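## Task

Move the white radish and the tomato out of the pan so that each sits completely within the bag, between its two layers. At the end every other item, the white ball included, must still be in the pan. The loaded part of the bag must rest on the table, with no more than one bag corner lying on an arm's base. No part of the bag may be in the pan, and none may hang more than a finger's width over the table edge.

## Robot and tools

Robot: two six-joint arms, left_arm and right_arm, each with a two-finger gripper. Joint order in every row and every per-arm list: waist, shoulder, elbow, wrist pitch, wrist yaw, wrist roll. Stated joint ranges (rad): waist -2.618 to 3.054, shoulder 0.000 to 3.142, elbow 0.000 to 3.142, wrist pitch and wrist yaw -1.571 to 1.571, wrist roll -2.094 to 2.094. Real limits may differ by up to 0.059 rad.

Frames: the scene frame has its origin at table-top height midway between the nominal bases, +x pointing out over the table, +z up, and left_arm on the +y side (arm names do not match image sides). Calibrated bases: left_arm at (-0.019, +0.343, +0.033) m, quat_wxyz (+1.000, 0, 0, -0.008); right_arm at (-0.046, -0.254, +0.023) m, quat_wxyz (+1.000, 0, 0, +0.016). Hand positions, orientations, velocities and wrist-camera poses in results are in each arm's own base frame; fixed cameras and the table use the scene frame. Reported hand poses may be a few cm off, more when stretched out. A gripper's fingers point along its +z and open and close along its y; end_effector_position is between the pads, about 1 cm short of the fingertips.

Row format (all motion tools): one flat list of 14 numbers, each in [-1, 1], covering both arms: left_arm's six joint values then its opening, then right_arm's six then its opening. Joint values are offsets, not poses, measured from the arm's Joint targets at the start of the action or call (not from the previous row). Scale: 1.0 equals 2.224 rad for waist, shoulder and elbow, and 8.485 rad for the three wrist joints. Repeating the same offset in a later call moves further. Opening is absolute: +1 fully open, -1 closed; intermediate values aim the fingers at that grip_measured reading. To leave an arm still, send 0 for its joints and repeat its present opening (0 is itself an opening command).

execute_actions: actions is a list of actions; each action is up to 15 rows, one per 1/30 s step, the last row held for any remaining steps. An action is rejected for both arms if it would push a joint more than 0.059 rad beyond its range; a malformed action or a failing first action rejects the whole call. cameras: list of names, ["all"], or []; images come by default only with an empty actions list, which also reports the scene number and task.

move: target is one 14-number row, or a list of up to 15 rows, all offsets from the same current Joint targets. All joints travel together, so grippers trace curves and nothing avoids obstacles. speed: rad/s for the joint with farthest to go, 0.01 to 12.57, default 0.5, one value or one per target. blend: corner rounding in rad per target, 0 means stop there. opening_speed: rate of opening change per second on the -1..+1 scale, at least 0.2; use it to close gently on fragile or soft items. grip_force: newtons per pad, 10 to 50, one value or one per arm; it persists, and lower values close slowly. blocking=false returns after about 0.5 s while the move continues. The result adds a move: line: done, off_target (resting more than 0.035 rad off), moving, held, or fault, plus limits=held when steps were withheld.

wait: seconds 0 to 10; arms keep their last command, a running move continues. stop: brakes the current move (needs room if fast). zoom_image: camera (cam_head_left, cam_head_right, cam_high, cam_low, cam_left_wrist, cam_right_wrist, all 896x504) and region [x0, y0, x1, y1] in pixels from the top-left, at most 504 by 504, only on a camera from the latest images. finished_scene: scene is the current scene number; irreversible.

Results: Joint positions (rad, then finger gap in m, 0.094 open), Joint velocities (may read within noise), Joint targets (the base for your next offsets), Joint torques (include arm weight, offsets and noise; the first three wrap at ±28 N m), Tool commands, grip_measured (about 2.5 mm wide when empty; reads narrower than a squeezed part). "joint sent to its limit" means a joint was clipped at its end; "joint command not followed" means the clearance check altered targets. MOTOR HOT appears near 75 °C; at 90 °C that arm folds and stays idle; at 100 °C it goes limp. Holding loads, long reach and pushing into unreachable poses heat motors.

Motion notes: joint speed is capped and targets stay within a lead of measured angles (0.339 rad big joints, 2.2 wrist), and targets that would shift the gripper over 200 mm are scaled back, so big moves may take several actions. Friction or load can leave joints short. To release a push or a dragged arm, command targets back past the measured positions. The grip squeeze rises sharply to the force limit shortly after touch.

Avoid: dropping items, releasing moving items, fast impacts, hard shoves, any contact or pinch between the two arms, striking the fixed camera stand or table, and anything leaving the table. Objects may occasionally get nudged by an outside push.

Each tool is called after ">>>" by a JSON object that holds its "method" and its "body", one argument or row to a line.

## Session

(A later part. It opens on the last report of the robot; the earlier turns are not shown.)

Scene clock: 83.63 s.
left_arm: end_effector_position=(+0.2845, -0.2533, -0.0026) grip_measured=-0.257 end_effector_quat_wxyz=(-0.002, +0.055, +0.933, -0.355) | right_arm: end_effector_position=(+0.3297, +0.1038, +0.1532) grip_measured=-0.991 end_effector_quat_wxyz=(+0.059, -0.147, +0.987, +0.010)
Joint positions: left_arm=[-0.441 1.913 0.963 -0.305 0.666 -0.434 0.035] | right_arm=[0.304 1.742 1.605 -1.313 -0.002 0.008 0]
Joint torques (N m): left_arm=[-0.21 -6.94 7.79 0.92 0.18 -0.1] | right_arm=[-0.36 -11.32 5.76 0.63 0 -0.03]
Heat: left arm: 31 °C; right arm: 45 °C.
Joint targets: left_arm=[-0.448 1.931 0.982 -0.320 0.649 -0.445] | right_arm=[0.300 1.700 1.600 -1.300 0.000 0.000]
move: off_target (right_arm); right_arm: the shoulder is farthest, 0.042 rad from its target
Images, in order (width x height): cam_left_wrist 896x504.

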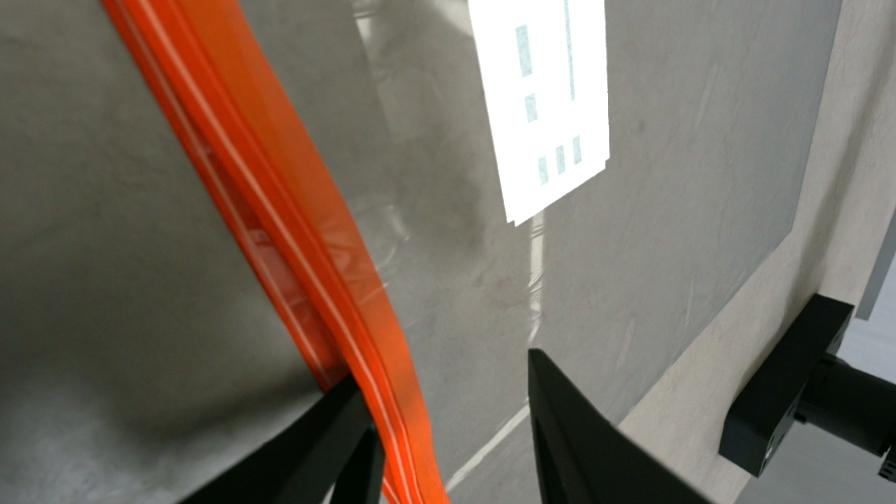

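>>> {"method": "move", "body": {
  "target": [-0.009,0.0028,0.005,-0.0006,0,0,-0.255,0,0,0,0,0,0,-1],
  "speed": 0.06
}}

>>> {"method": "move", "body": {
  "target": [0,0,0,0,0,0,-1,0,0,0,0,0,0,-1],
  "opening_speed": 0.3,
  "cameras": ["cam_left_wrist","cam_low"]
}}

>>> {"method": "zoom_image", "body": {
  "camera": "cam_left_wrist",
  "region": [250, 200, 600, 430]
}}

Scene clock: 84.77 s.
left_arm: end_effector_position=(+0.2814, -0.2598, -0.0020) grip_measured=-0.257 end_effector_quat_wxyz=(-0.006, +0.064, +0.933, -0.355) | right_arm: end_effector_position=(+0.3297, +0.1038, +0.1532) grip_measured=-0.991 end_effector_quat_wxyz=(+0.059, -0.147, +0.987, +0.010)
Joint positions: left_arm=[-0.461 1.919 0.974 -0.311 0.666 -0.434 0.035] | right_arm=[0.304 1.742 1.605 -1.313 -0.002 0.008 0]
Joint torques (N m): left_arm=[-0.29 -6.93 7.82 0.92 0.18 -0.11] | right_arm=[-0.35 -11.34 5.78 0.64 0 -0.03]
Heat: left arm: 31 °C; right arm: 45 °C.
Joint targets: left_arm=[-0.468 1.937 0.993 -0.325 0.649 -0.445] | right_arm=[0.300 1.700 1.600 -1.300 0.000 0.000]
move: off_target (right_arm); right_arm: the shoulder is farthest, 0.042 rad from its target

Scene clock: 87.47 s.
left_arm: end_effector_position=(+0.2814, -0.2598, -0.0020) grip_measured=-0.983 end_effector_quat_wxyz=(-0.006, +0.064, +0.933, -0.355) | right_arm: end_effector_position=(+0.3297, +0.1038, +0.1532) grip_measured=-0.991 end_effector_quat_wxyz=(+0.059, -0.147, +0.987, +0.010)
Joint positions: left_arm=[-0.461 1.919 0.974 -0.312 0.666 -0.434 0.001] | right_arm=[0.304 1.742 1.605 -1.313 -0.002 0.008 0]
Joint torques (N m): left_arm=[-0.29 -6.97 7.83 0.93 0.19 -0.1] | right_arm=[-0.35 -11.34 5.78 0.64 -0.01 -0.03]
Heat: left arm: 31 °C; right arm: 46 °C.
Joint targets: left_arm=[-0.467 1.937 0.993 -0.325 0.649 -0.445] | right_arm=[0.300 1.700 1.600 -1.300 0.000 0.000]
move: off_target (right_arm); right_arm: the shoulder is farthest, 0.042 rad from its target
Images, in order (width x height): cam_low 896x504, cam_left_wrist 896x504.

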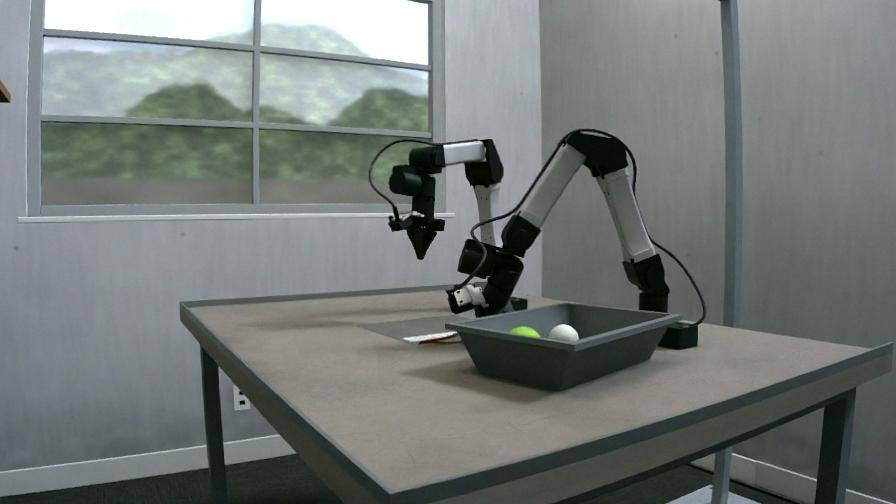

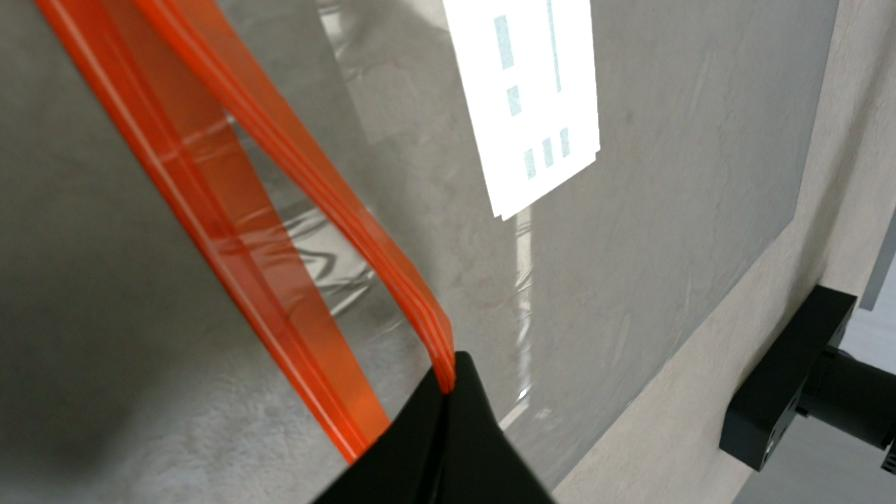

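Scaled by 1.440 from the camera's 896x504 image, which has a finer 1280x720 frame.

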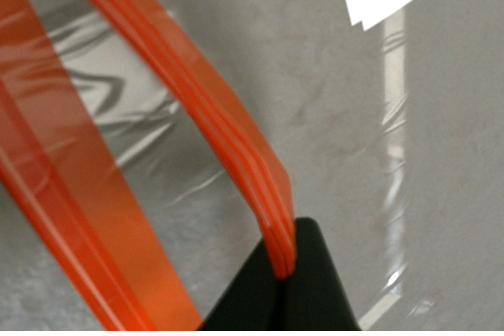

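>>> {"method": "move", "body": {
  "target": [0,-0.071,0.0719,-0.0375,0,0,-1,0,0,0,0,0,0,-1],
  "speed": 0.15,
  "cameras": ["all"]
}}

>>> {"method": "zoom_image", "body": {
  "camera": "cam_high",
  "region": [360, 120, 560, 330]
}}

>>> {"method": "zoom_image", "body": {
  "camera": "cam_low",
  "region": [350, 240, 570, 370]
}}

Scene clock: 91.67 s.
left_arm: end_effector_position=(+0.2805, -0.2593, +0.0615) grip_measured=-0.983 end_effector_quat_wxyz=(-0.025, +0.056, +0.936, -0.347) | right_arm: end_effector_position=(+0.3297, +0.1038, +0.1532) grip_measured=-0.991 end_effector_quat_wxyz=(+0.059, -0.147, +0.987, +0.010)
Joint positions: left_arm=[-0.461 1.805 1.133 -0.629 0.666 -0.434 0.001] | right_arm=[0.304 1.742 1.605 -1.313 -0.002 0.008 0]
Joint torques (N m): left_arm=[-0.29 -10.17 8.83 0.84 0.2 -0.1] | right_arm=[-0.38 -11.34 5.78 0.63 -0.01 -0.03]
Heat: left arm: 31 °C; right arm: 46 °C.
Joint targets: left_arm=[-0.467 1.779 1.153 -0.643 0.649 -0.445] | right_arm=[0.300 1.700 1.600 -1.300 0.000 0.000]
move: off_target (right_arm); right_arm: the shoulder is farthest, 0.042 rad from its target

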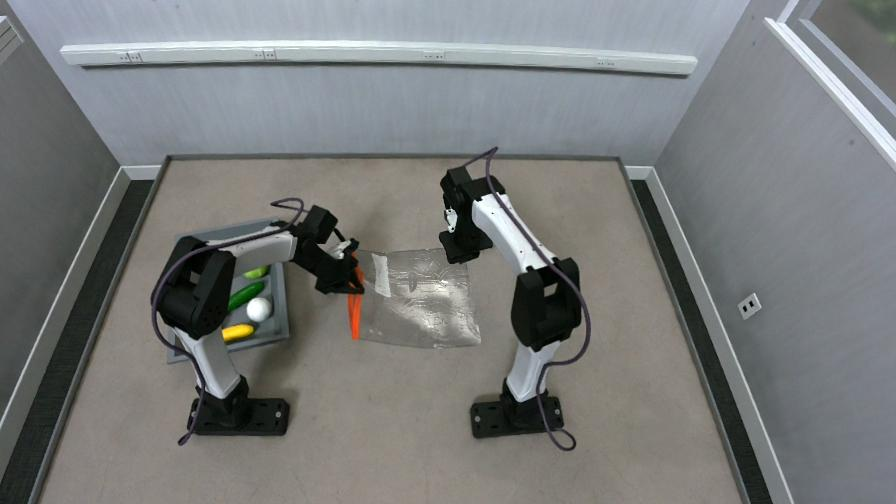

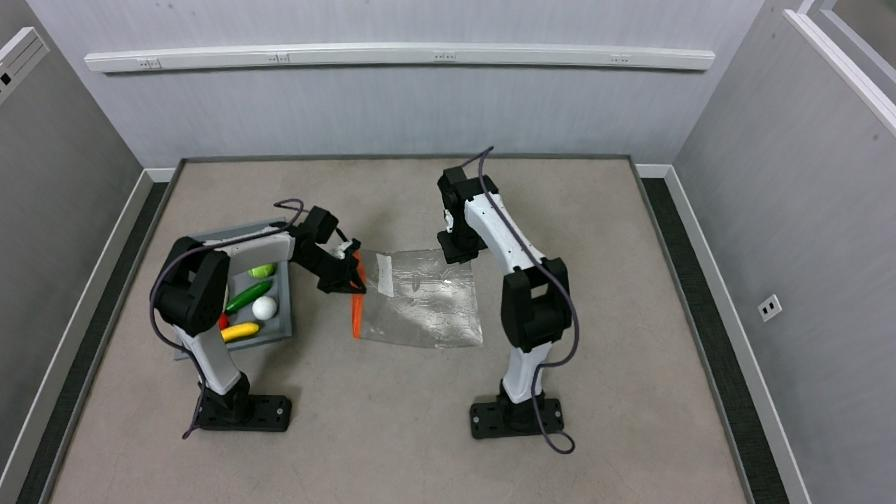

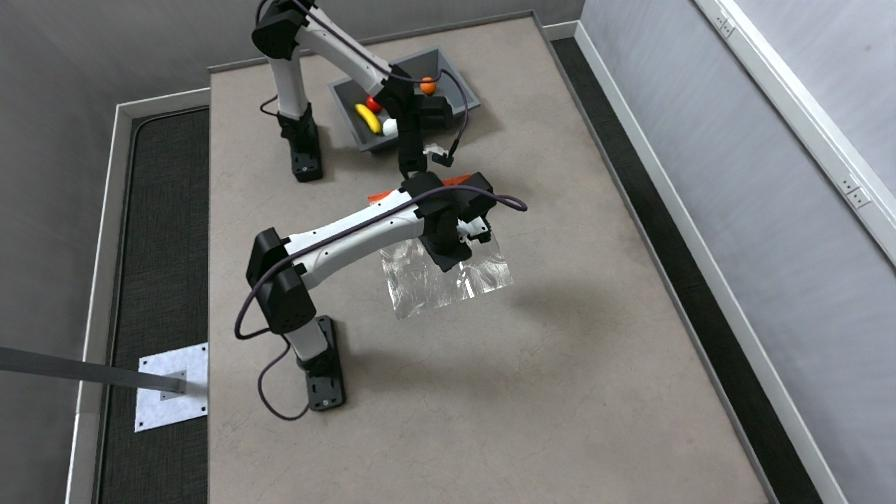

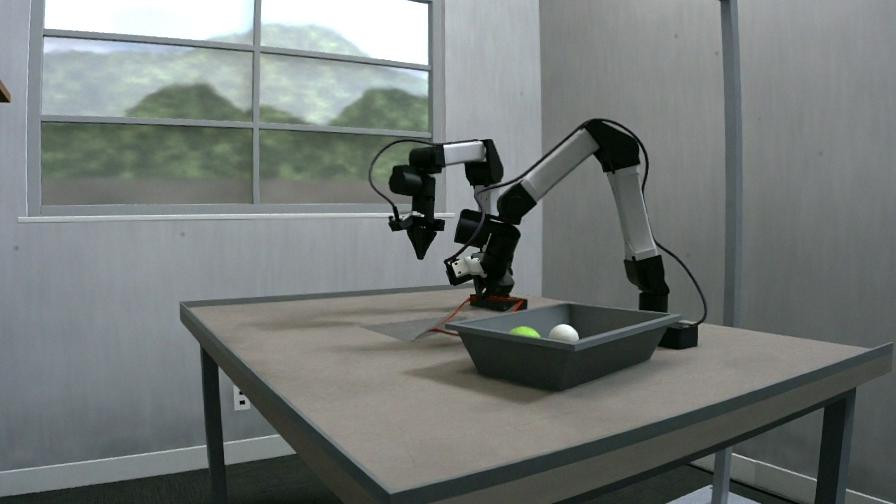

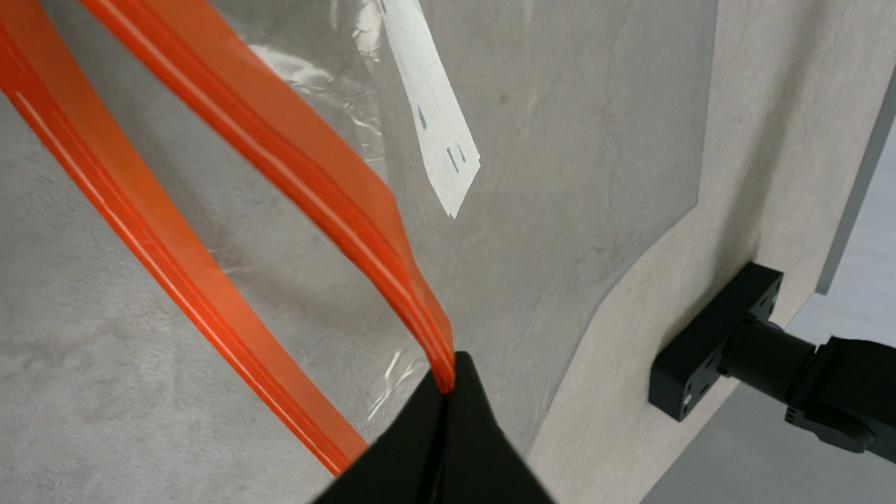

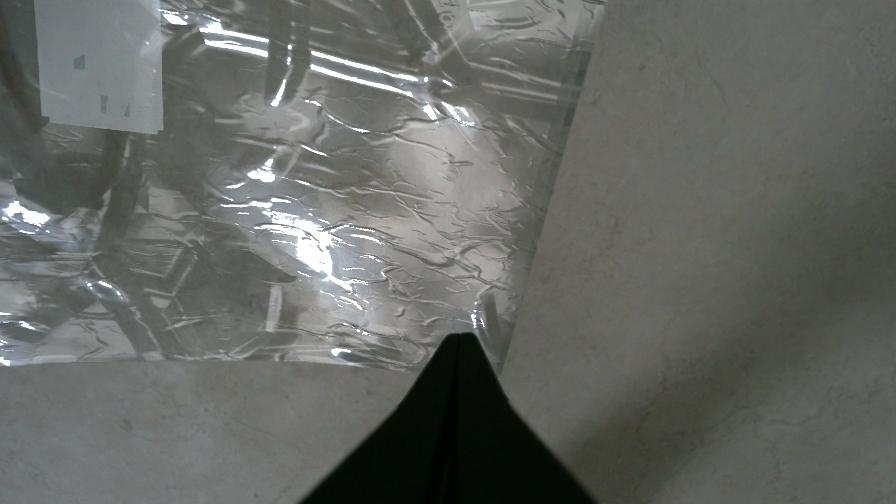

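Scaled by 2.400 from the camera's 896x504 image, which has a finer 1280x720 frame.

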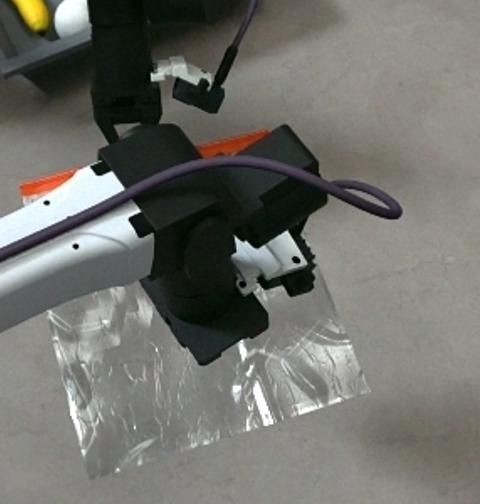

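Scaled by 2.291 from the camera's 896x504 image, which has a finer 1280x720 frame.

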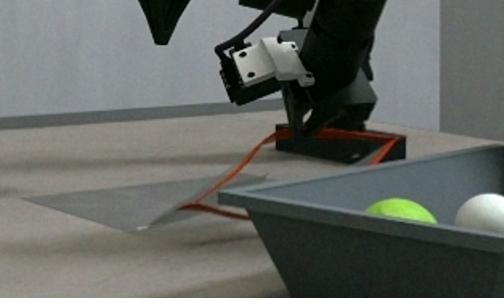

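>>> {"method": "move", "body": {
  "target": [-0.098,0.0436,0.1803,-0.0608,-0.0704,-0.0308,-1,0,0,0,0,0,0,-1],
  "speed": 0.2,
  "cameras": ["all"]
}}

>>> {"method": "zoom_image", "body": {
  "camera": "cam_low",
  "region": [350, 240, 570, 370]
}}

>>> {"method": "zoom_image", "body": {
  "camera": "cam_head_right",
  "region": [280, 200, 500, 370]
}}

Scene clock: 96.30 s.
left_arm: end_effector_position=(+0.2807, -0.2424, +0.0995) grip_measured=-0.984 end_effector_quat_wxyz=(+0.017, -0.005, +0.998, -0.059) | right_arm: end_effector_position=(+0.3297, +0.1038, +0.1532) grip_measured=-0.991 end_effector_quat_wxyz=(+0.059, -0.147, +0.987, +0.010)
Joint positions: left_arm=[-0.68 1.856 1.532 -1.146 0.069 -0.693 0.001] | right_arm=[0.304 1.742 1.605 -1.313 -0.002 0.008 0]
Joint torques (N m): left_arm=[-0.24 -7.25 9.24 0.52 -0.13 -0.15] | right_arm=[-0.36 -11.33 5.78 0.64 -0.01 -0.03]
Heat: left arm: 31 °C; right arm: 46 °C.
Joint targets: left_arm=[-0.686 1.876 1.554 -1.159 0.052 -0.706] | right_arm=[0.300 1.700 1.600 -1.300 0.000 0.000]
move: off_target (right_arm); right_arm: the shoulder is farthest, 0.042 rad from its target

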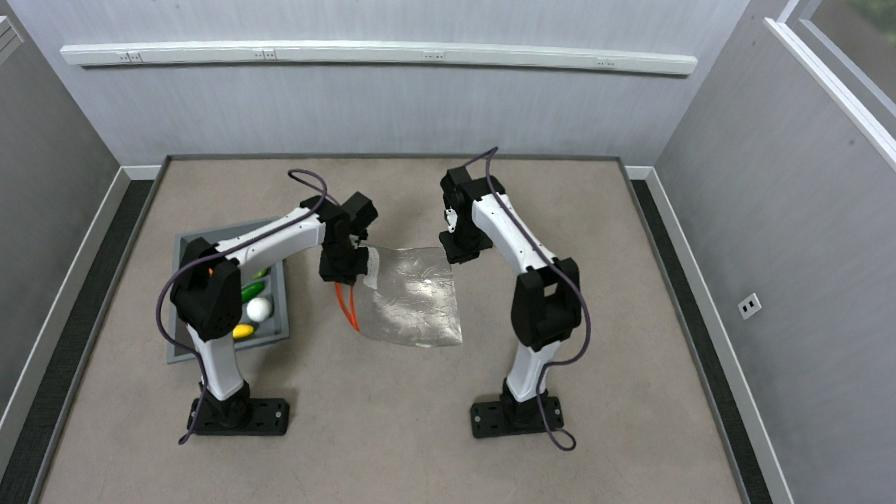

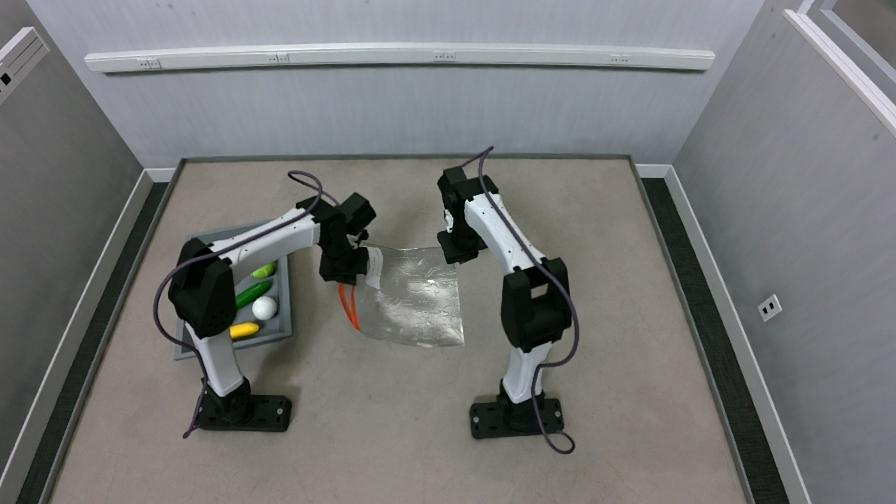

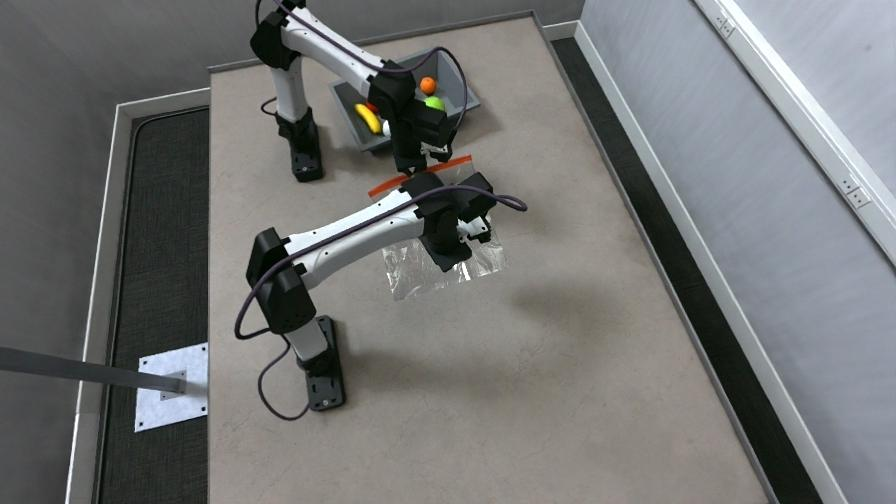

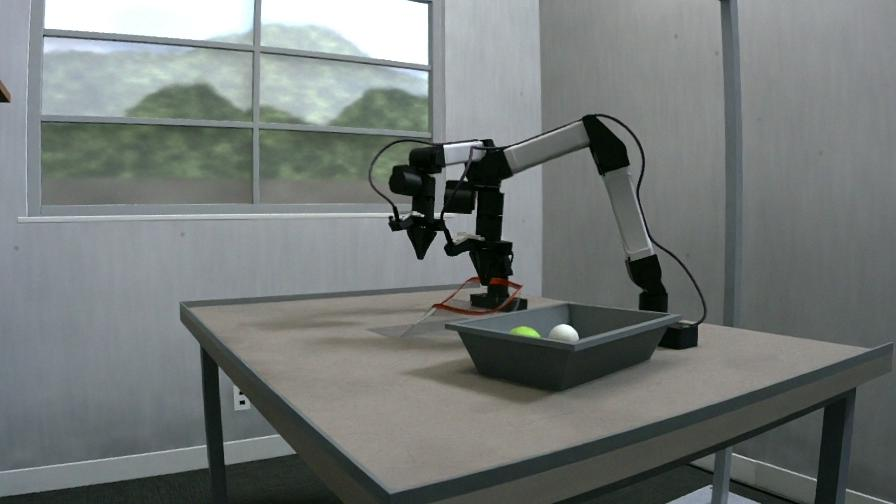

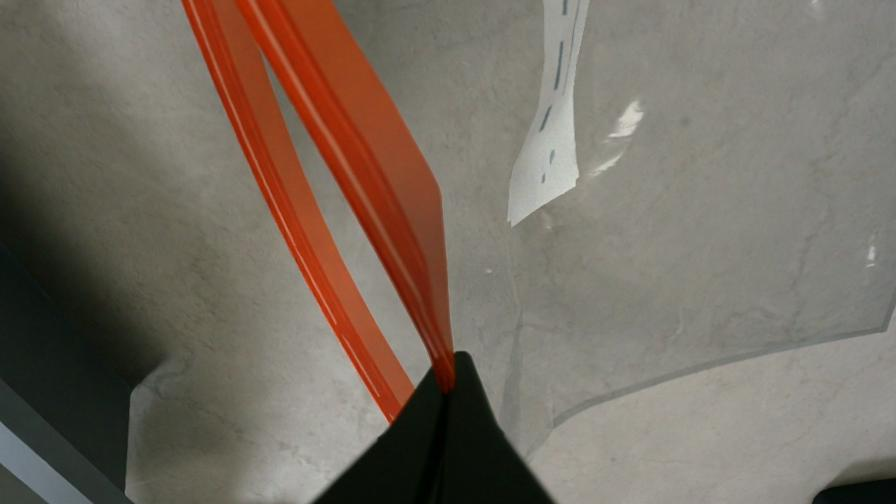

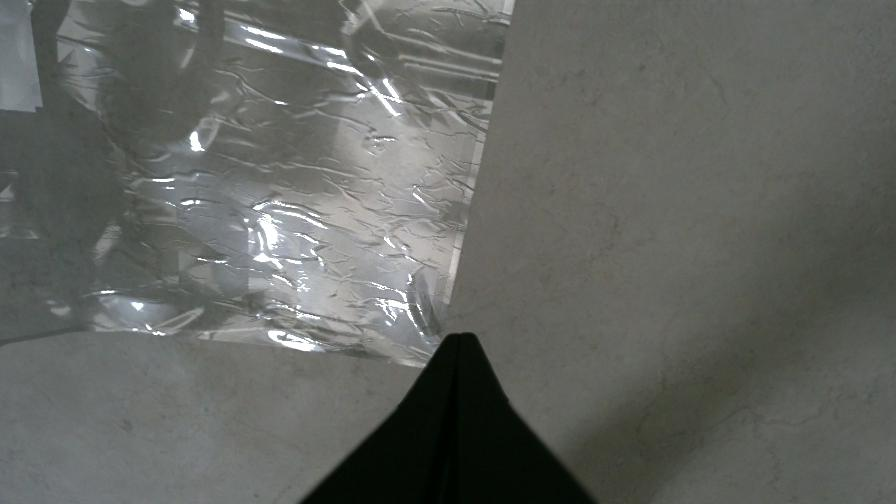

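Scaled by 2.291 from the camera's 896x504 image, which has a finer 1280x720 frame.

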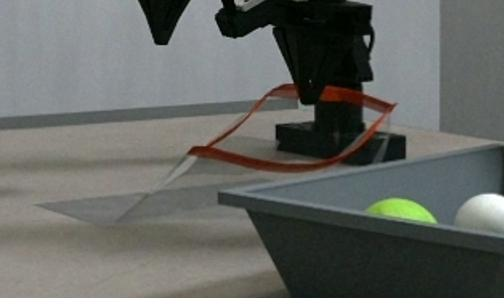

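Scaled by 2.291 from the camera's 896x504 image, which has a finer 1280x720 frame.

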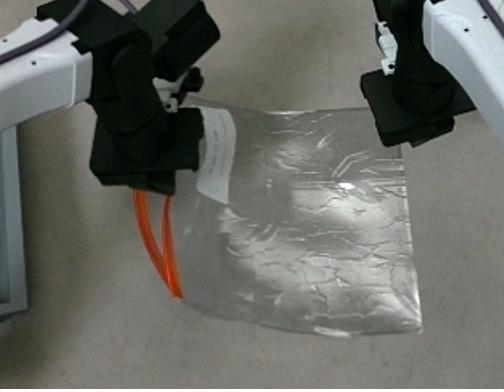

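>>> {"method": "move", "body": {
  "target": [
    [0,0,0,0,0,0,-1,0.2909,-0.1335,-0.2046,0.05,0,-0.2357,0.064],
    [0,0,0,0,0,0,-1,0.2909,-0.0027,-0.0621,0.0504,0,-0.2357,0.064]
  ],
  "speed": [0.7,0.3],
  "cameras": ["all"]
}}

>>> {"method": "zoom_image", "body": {
  "camera": "cam_low",
  "region": [390, 200, 570, 340]
}}

>>> {"method": "zoom_image", "body": {
  "camera": "cam_head_right",
  "region": [280, 200, 500, 370]
}}

Scene clock: 102.60 s.
left_arm: end_effector_position=(+0.2807, -0.2423, +0.0995) grip_measured=-0.984 end_effector_quat_wxyz=(+0.017, -0.005, +0.998, -0.058) | right_arm: end_effector_position=(+0.2338, +0.3222, +0.1491) grip_measured=+0.063 end_effector_quat_wxyz=(-0.188, +0.971, -0.100, +0.108)
Joint positions: left_arm=[-0.68 1.856 1.532 -1.146 0.069 -0.694 0.001] | right_arm=[0.942 1.65 1.399 -0.883 -0.002 -1.993 0.05]
Joint torques (N m): left_arm=[-0.25 -7.25 9.28 0.5 -0.15 -0.14] | right_arm=[0.03 -7.77 6.38 0.93 -0.08 0.07]
Heat: left arm: 32 °C; right arm: 45 °C.
Joint targets: left_arm=[-0.686 1.876 1.554 -1.159 0.052 -0.706] | right_arm=[0.942 1.647 1.396 -0.883 -0.002 -1.993]
move: held (right_arm; a check stopped the path); path passed 1 of 2 targets; limits=held; right_arm: the elbow is farthest, 0.063 rad from its target
joint command not followed: on one or more control steps a check withheld the commanded joint targets of the right arm, and it was not sent them on those steps.
cause: the commanded joint targets, or the way to them, would bring a part of the robot too close to another arm (this arm's wrist (the part past the wrist pitch) and the left arm's wrist (the part past the wrist pitch), at the place that arm is still heading or pushing toward).

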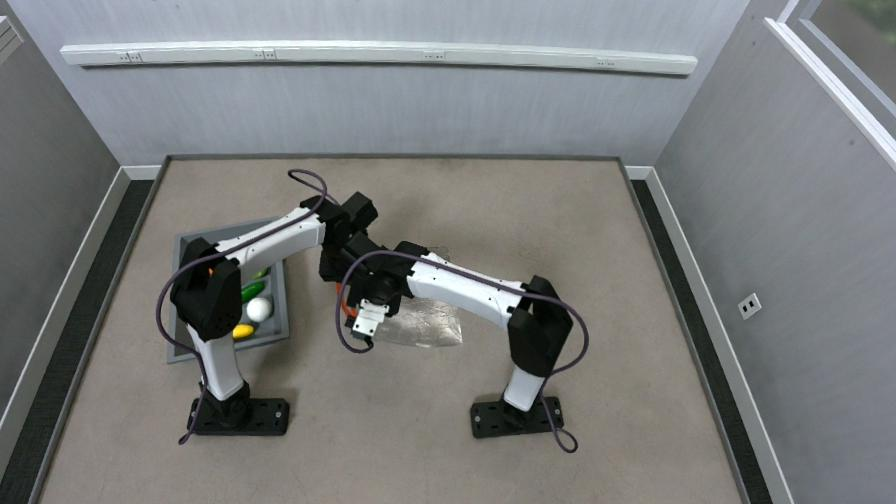

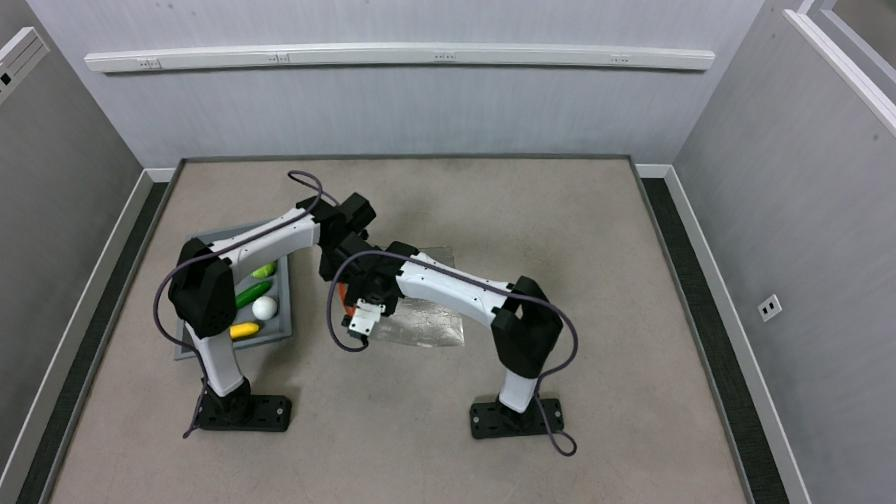

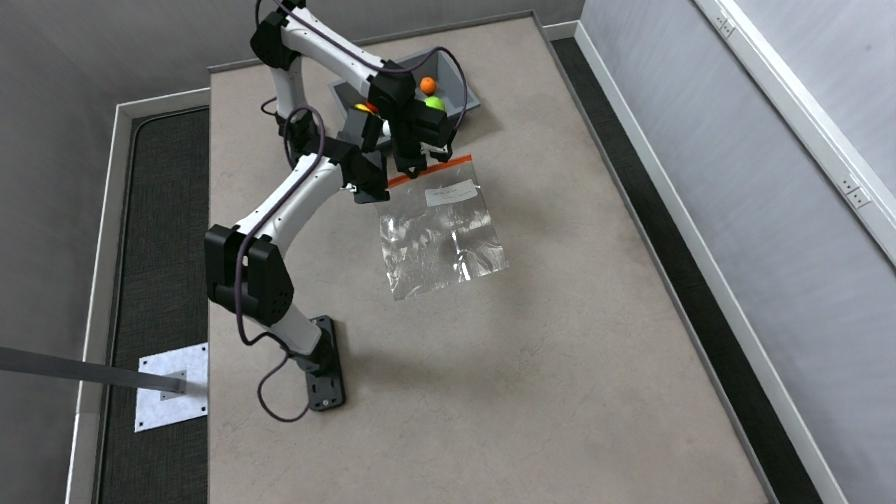

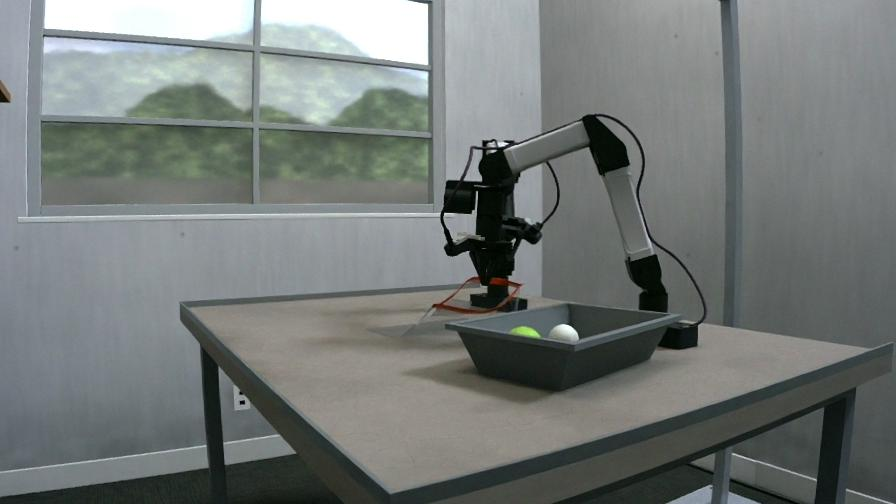

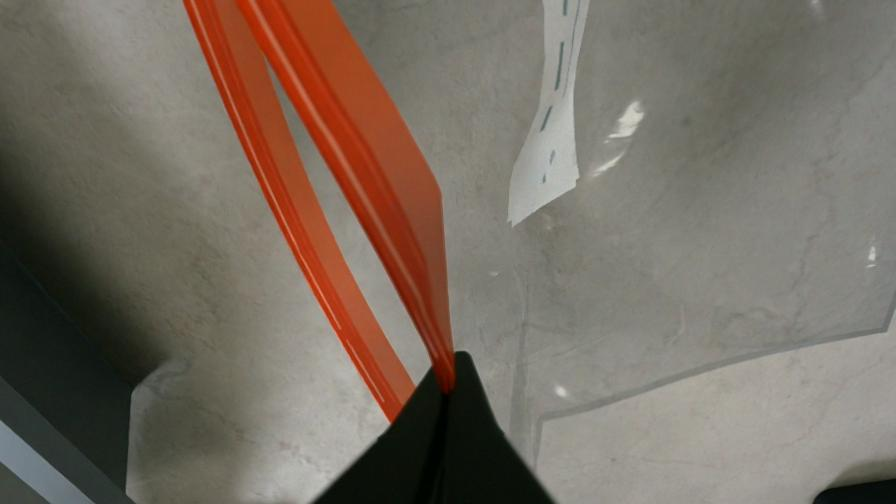

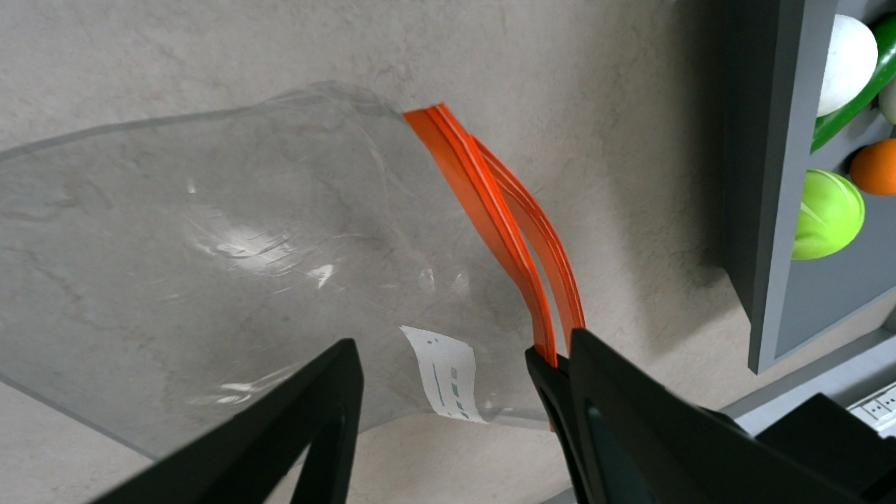

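Scaled by 2.800 from the camera's 896x504 image, which has a finer 1280x720 frame.

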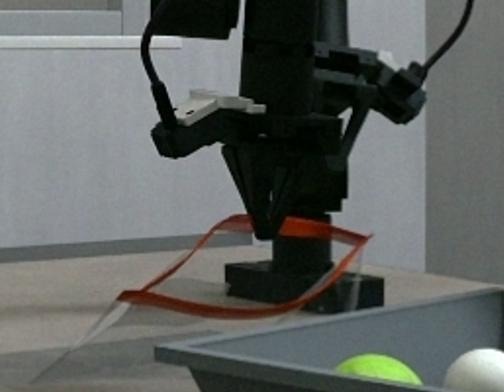

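Scaled by 2.291 from the camera's 896x504 image, which has a finer 1280x720 frame.

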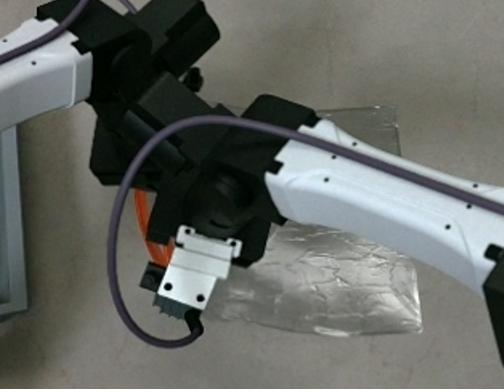

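>>> {"method": "move", "body": {
  "target": [0,0,0,0,0,0,-1,0.1915,0.1299,0.1138,-0.0325,0.0748,0.0252,0.064],
  "speed": 0.3,
  "cameras": ["cam_right_wrist","cam_low","cam_high","cam_head_right"]
}}

>>> {"method": "zoom_image", "body": {
  "camera": "cam_low",
  "region": [390, 200, 570, 340]
}}

Scene clock: 107.47 s.
left_arm: end_effector_position=(+0.2807, -0.2423, +0.0995) grip_measured=-0.984 end_effector_quat_wxyz=(+0.017, -0.005, +0.998, -0.058) | right_arm: end_effector_position=(+0.1780, +0.3592, +0.1323) grip_measured=+0.063 end_effector_quat_wxyz=(+0.009, +0.951, -0.012, +0.310)
Joint positions: left_arm=[-0.68 1.856 1.532 -1.146 0.069 -0.694 0.001] | right_arm=[1.366 1.922 1.622 -1.153 0.621 -1.787 0.05]
Joint torques (N m): left_arm=[-0.23 -7.27 9.22 0.49 -0.14 -0.15] | right_arm=[0.42 -7.84 8.81 0.34 0.28 0.06]
Heat: left arm: 32 °C; right arm: 44 °C.
Joint targets: left_arm=[-0.686 1.876 1.554 -1.159 0.052 -0.706] | right_arm=[1.368 1.936 1.649 -1.159 0.633 -1.780]
move: done
Images, in order (width x height): cam_head_right 896x504, cam_high 896x504, cam_low 896x504, cam_right_wrist 896x504.

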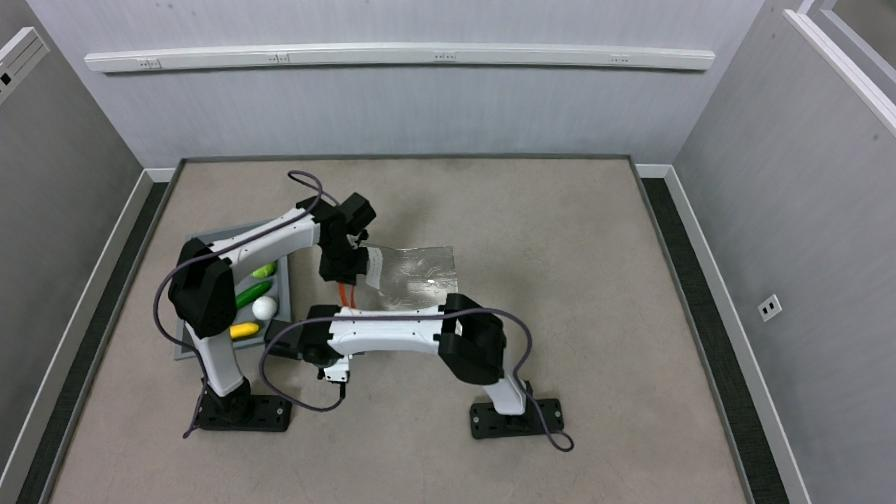

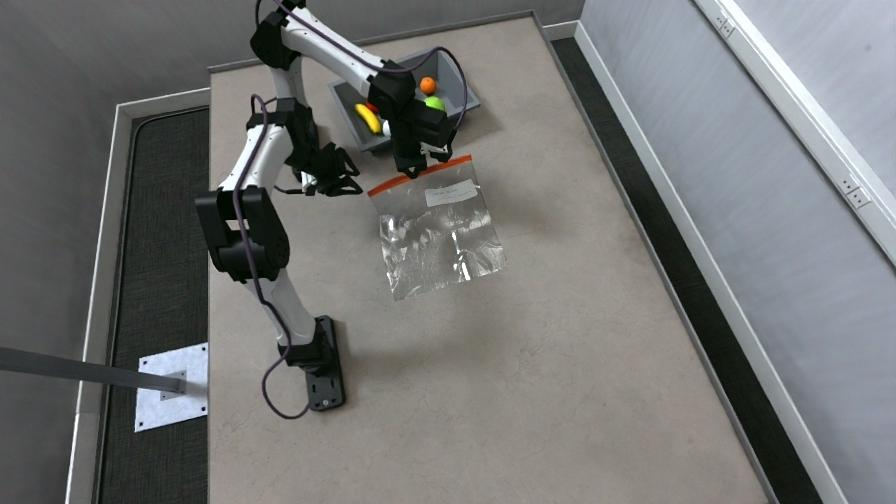

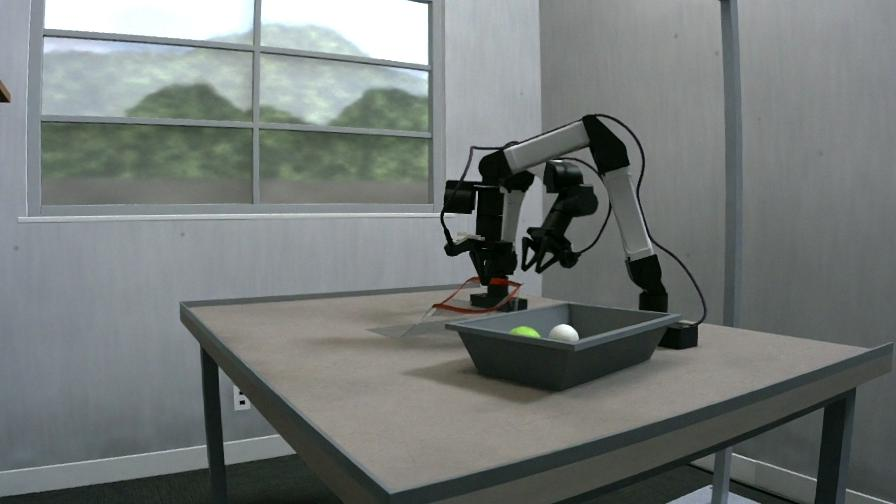

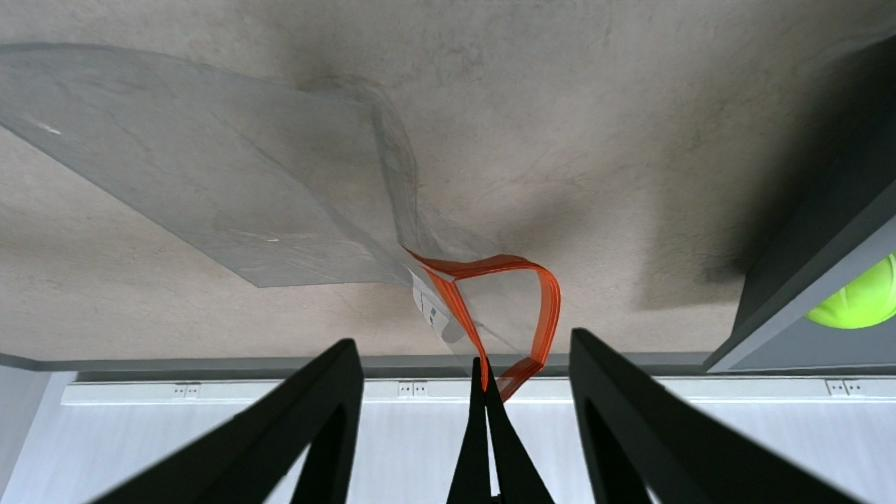

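Scaled by 2.800 from the camera's 896x504 image, which has a finer 1280x720 frame.

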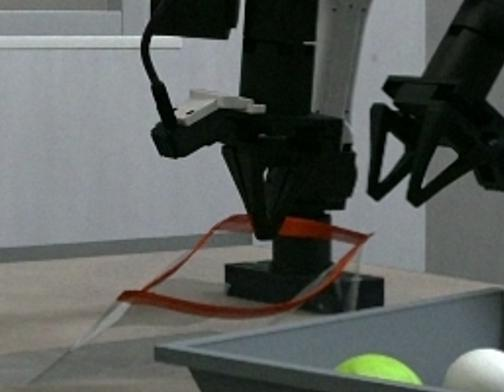

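>>> {"method": "move", "body": {
  "target": [0,0,0,0,0,0,-1,-0.0442,0.0121,-0.0262,0.0185,-0.0022,-0.0138,-0.149],
  "speed": 0.15,
  "cameras": ["cam_right_wrist","cam_low"]
}}

>>> {"method": "zoom_image", "body": {
  "camera": "cam_low",
  "region": [390, 200, 570, 340]
}}

>>> {"method": "zoom_image", "body": {
  "camera": "cam_right_wrist",
  "region": [320, 220, 640, 420]
}}

Scene clock: 110.93 s.
left_arm: end_effector_position=(+0.2807, -0.2423, +0.0995) grip_measured=-0.984 end_effector_quat_wxyz=(+0.017, -0.005, +0.998, -0.058) | right_arm: end_effector_position=(+0.2169, +0.3640, +0.1196) grip_measured=-0.148 end_effector_quat_wxyz=(+0.000, +0.947, -0.021, +0.319)
Joint positions: left_arm=[-0.68 1.856 1.532 -1.146 0.069 -0.694 0.001] | right_arm=[1.275 1.948 1.595 -1.014 0.622 -1.889 0.04]
Joint torques (N m): left_arm=[-0.24 -7.27 9.22 0.49 -0.15 -0.14] | right_arm=[-0.44 -8.09 5.87 0.7 0.15 0.04]
Heat: left arm: 33 °C; right arm: 43 °C.
Joint targets: left_arm=[-0.686 1.876 1.554 -1.159 0.052 -0.706] | right_arm=[1.270 1.963 1.591 -1.002 0.614 -1.896]
move: done
Images, in order (width x height): cam_low 896x504, cam_right_wrist 896x504.

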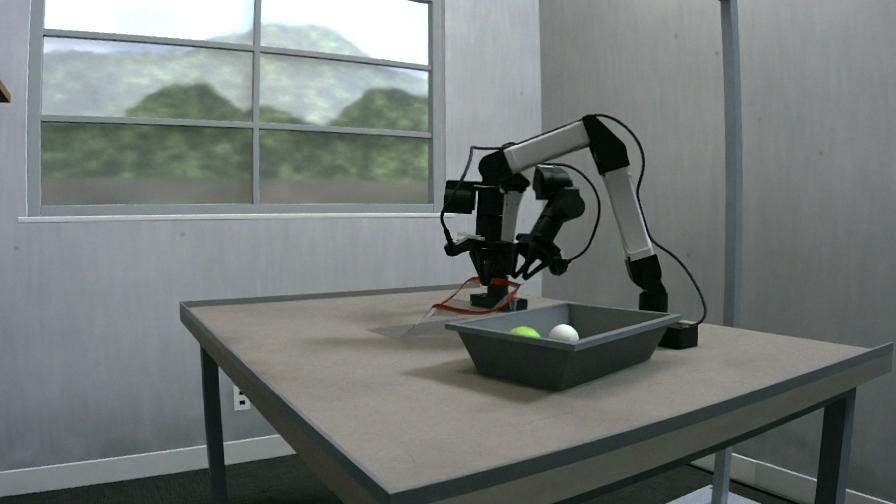

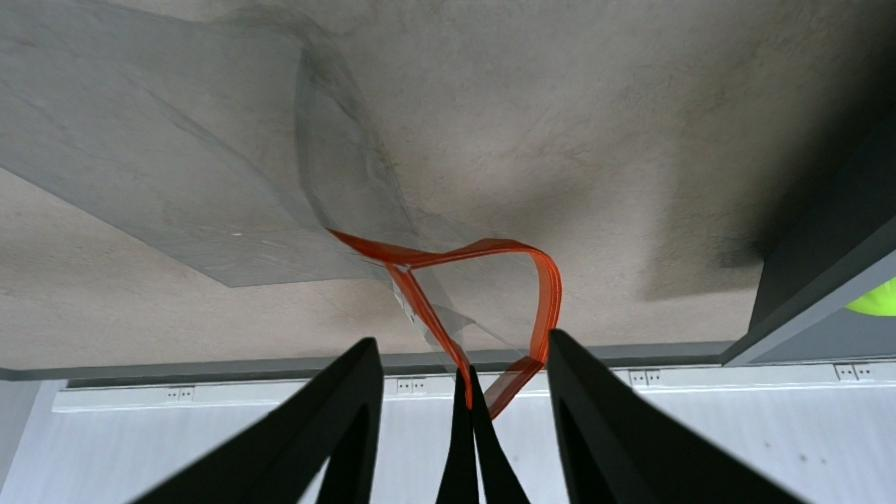

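Scaled by 2.800 from the camera's 896x504 image, which has a finer 1280x720 frame.

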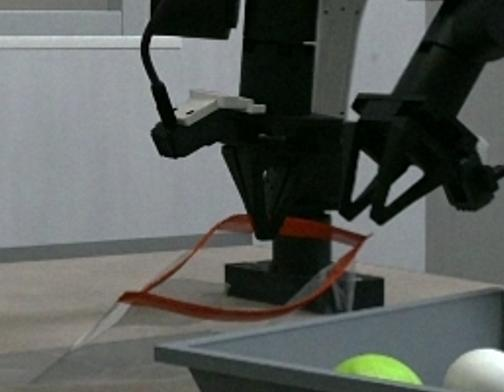

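Scaled by 1.575 from the camera's 896x504 image, which has a finer 1280x720 frame.

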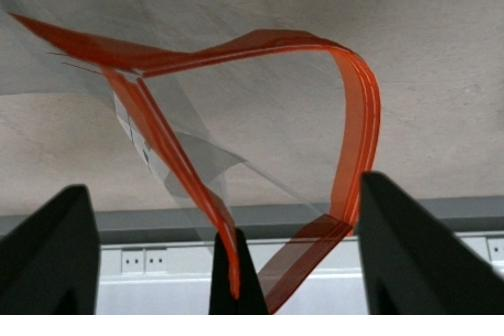

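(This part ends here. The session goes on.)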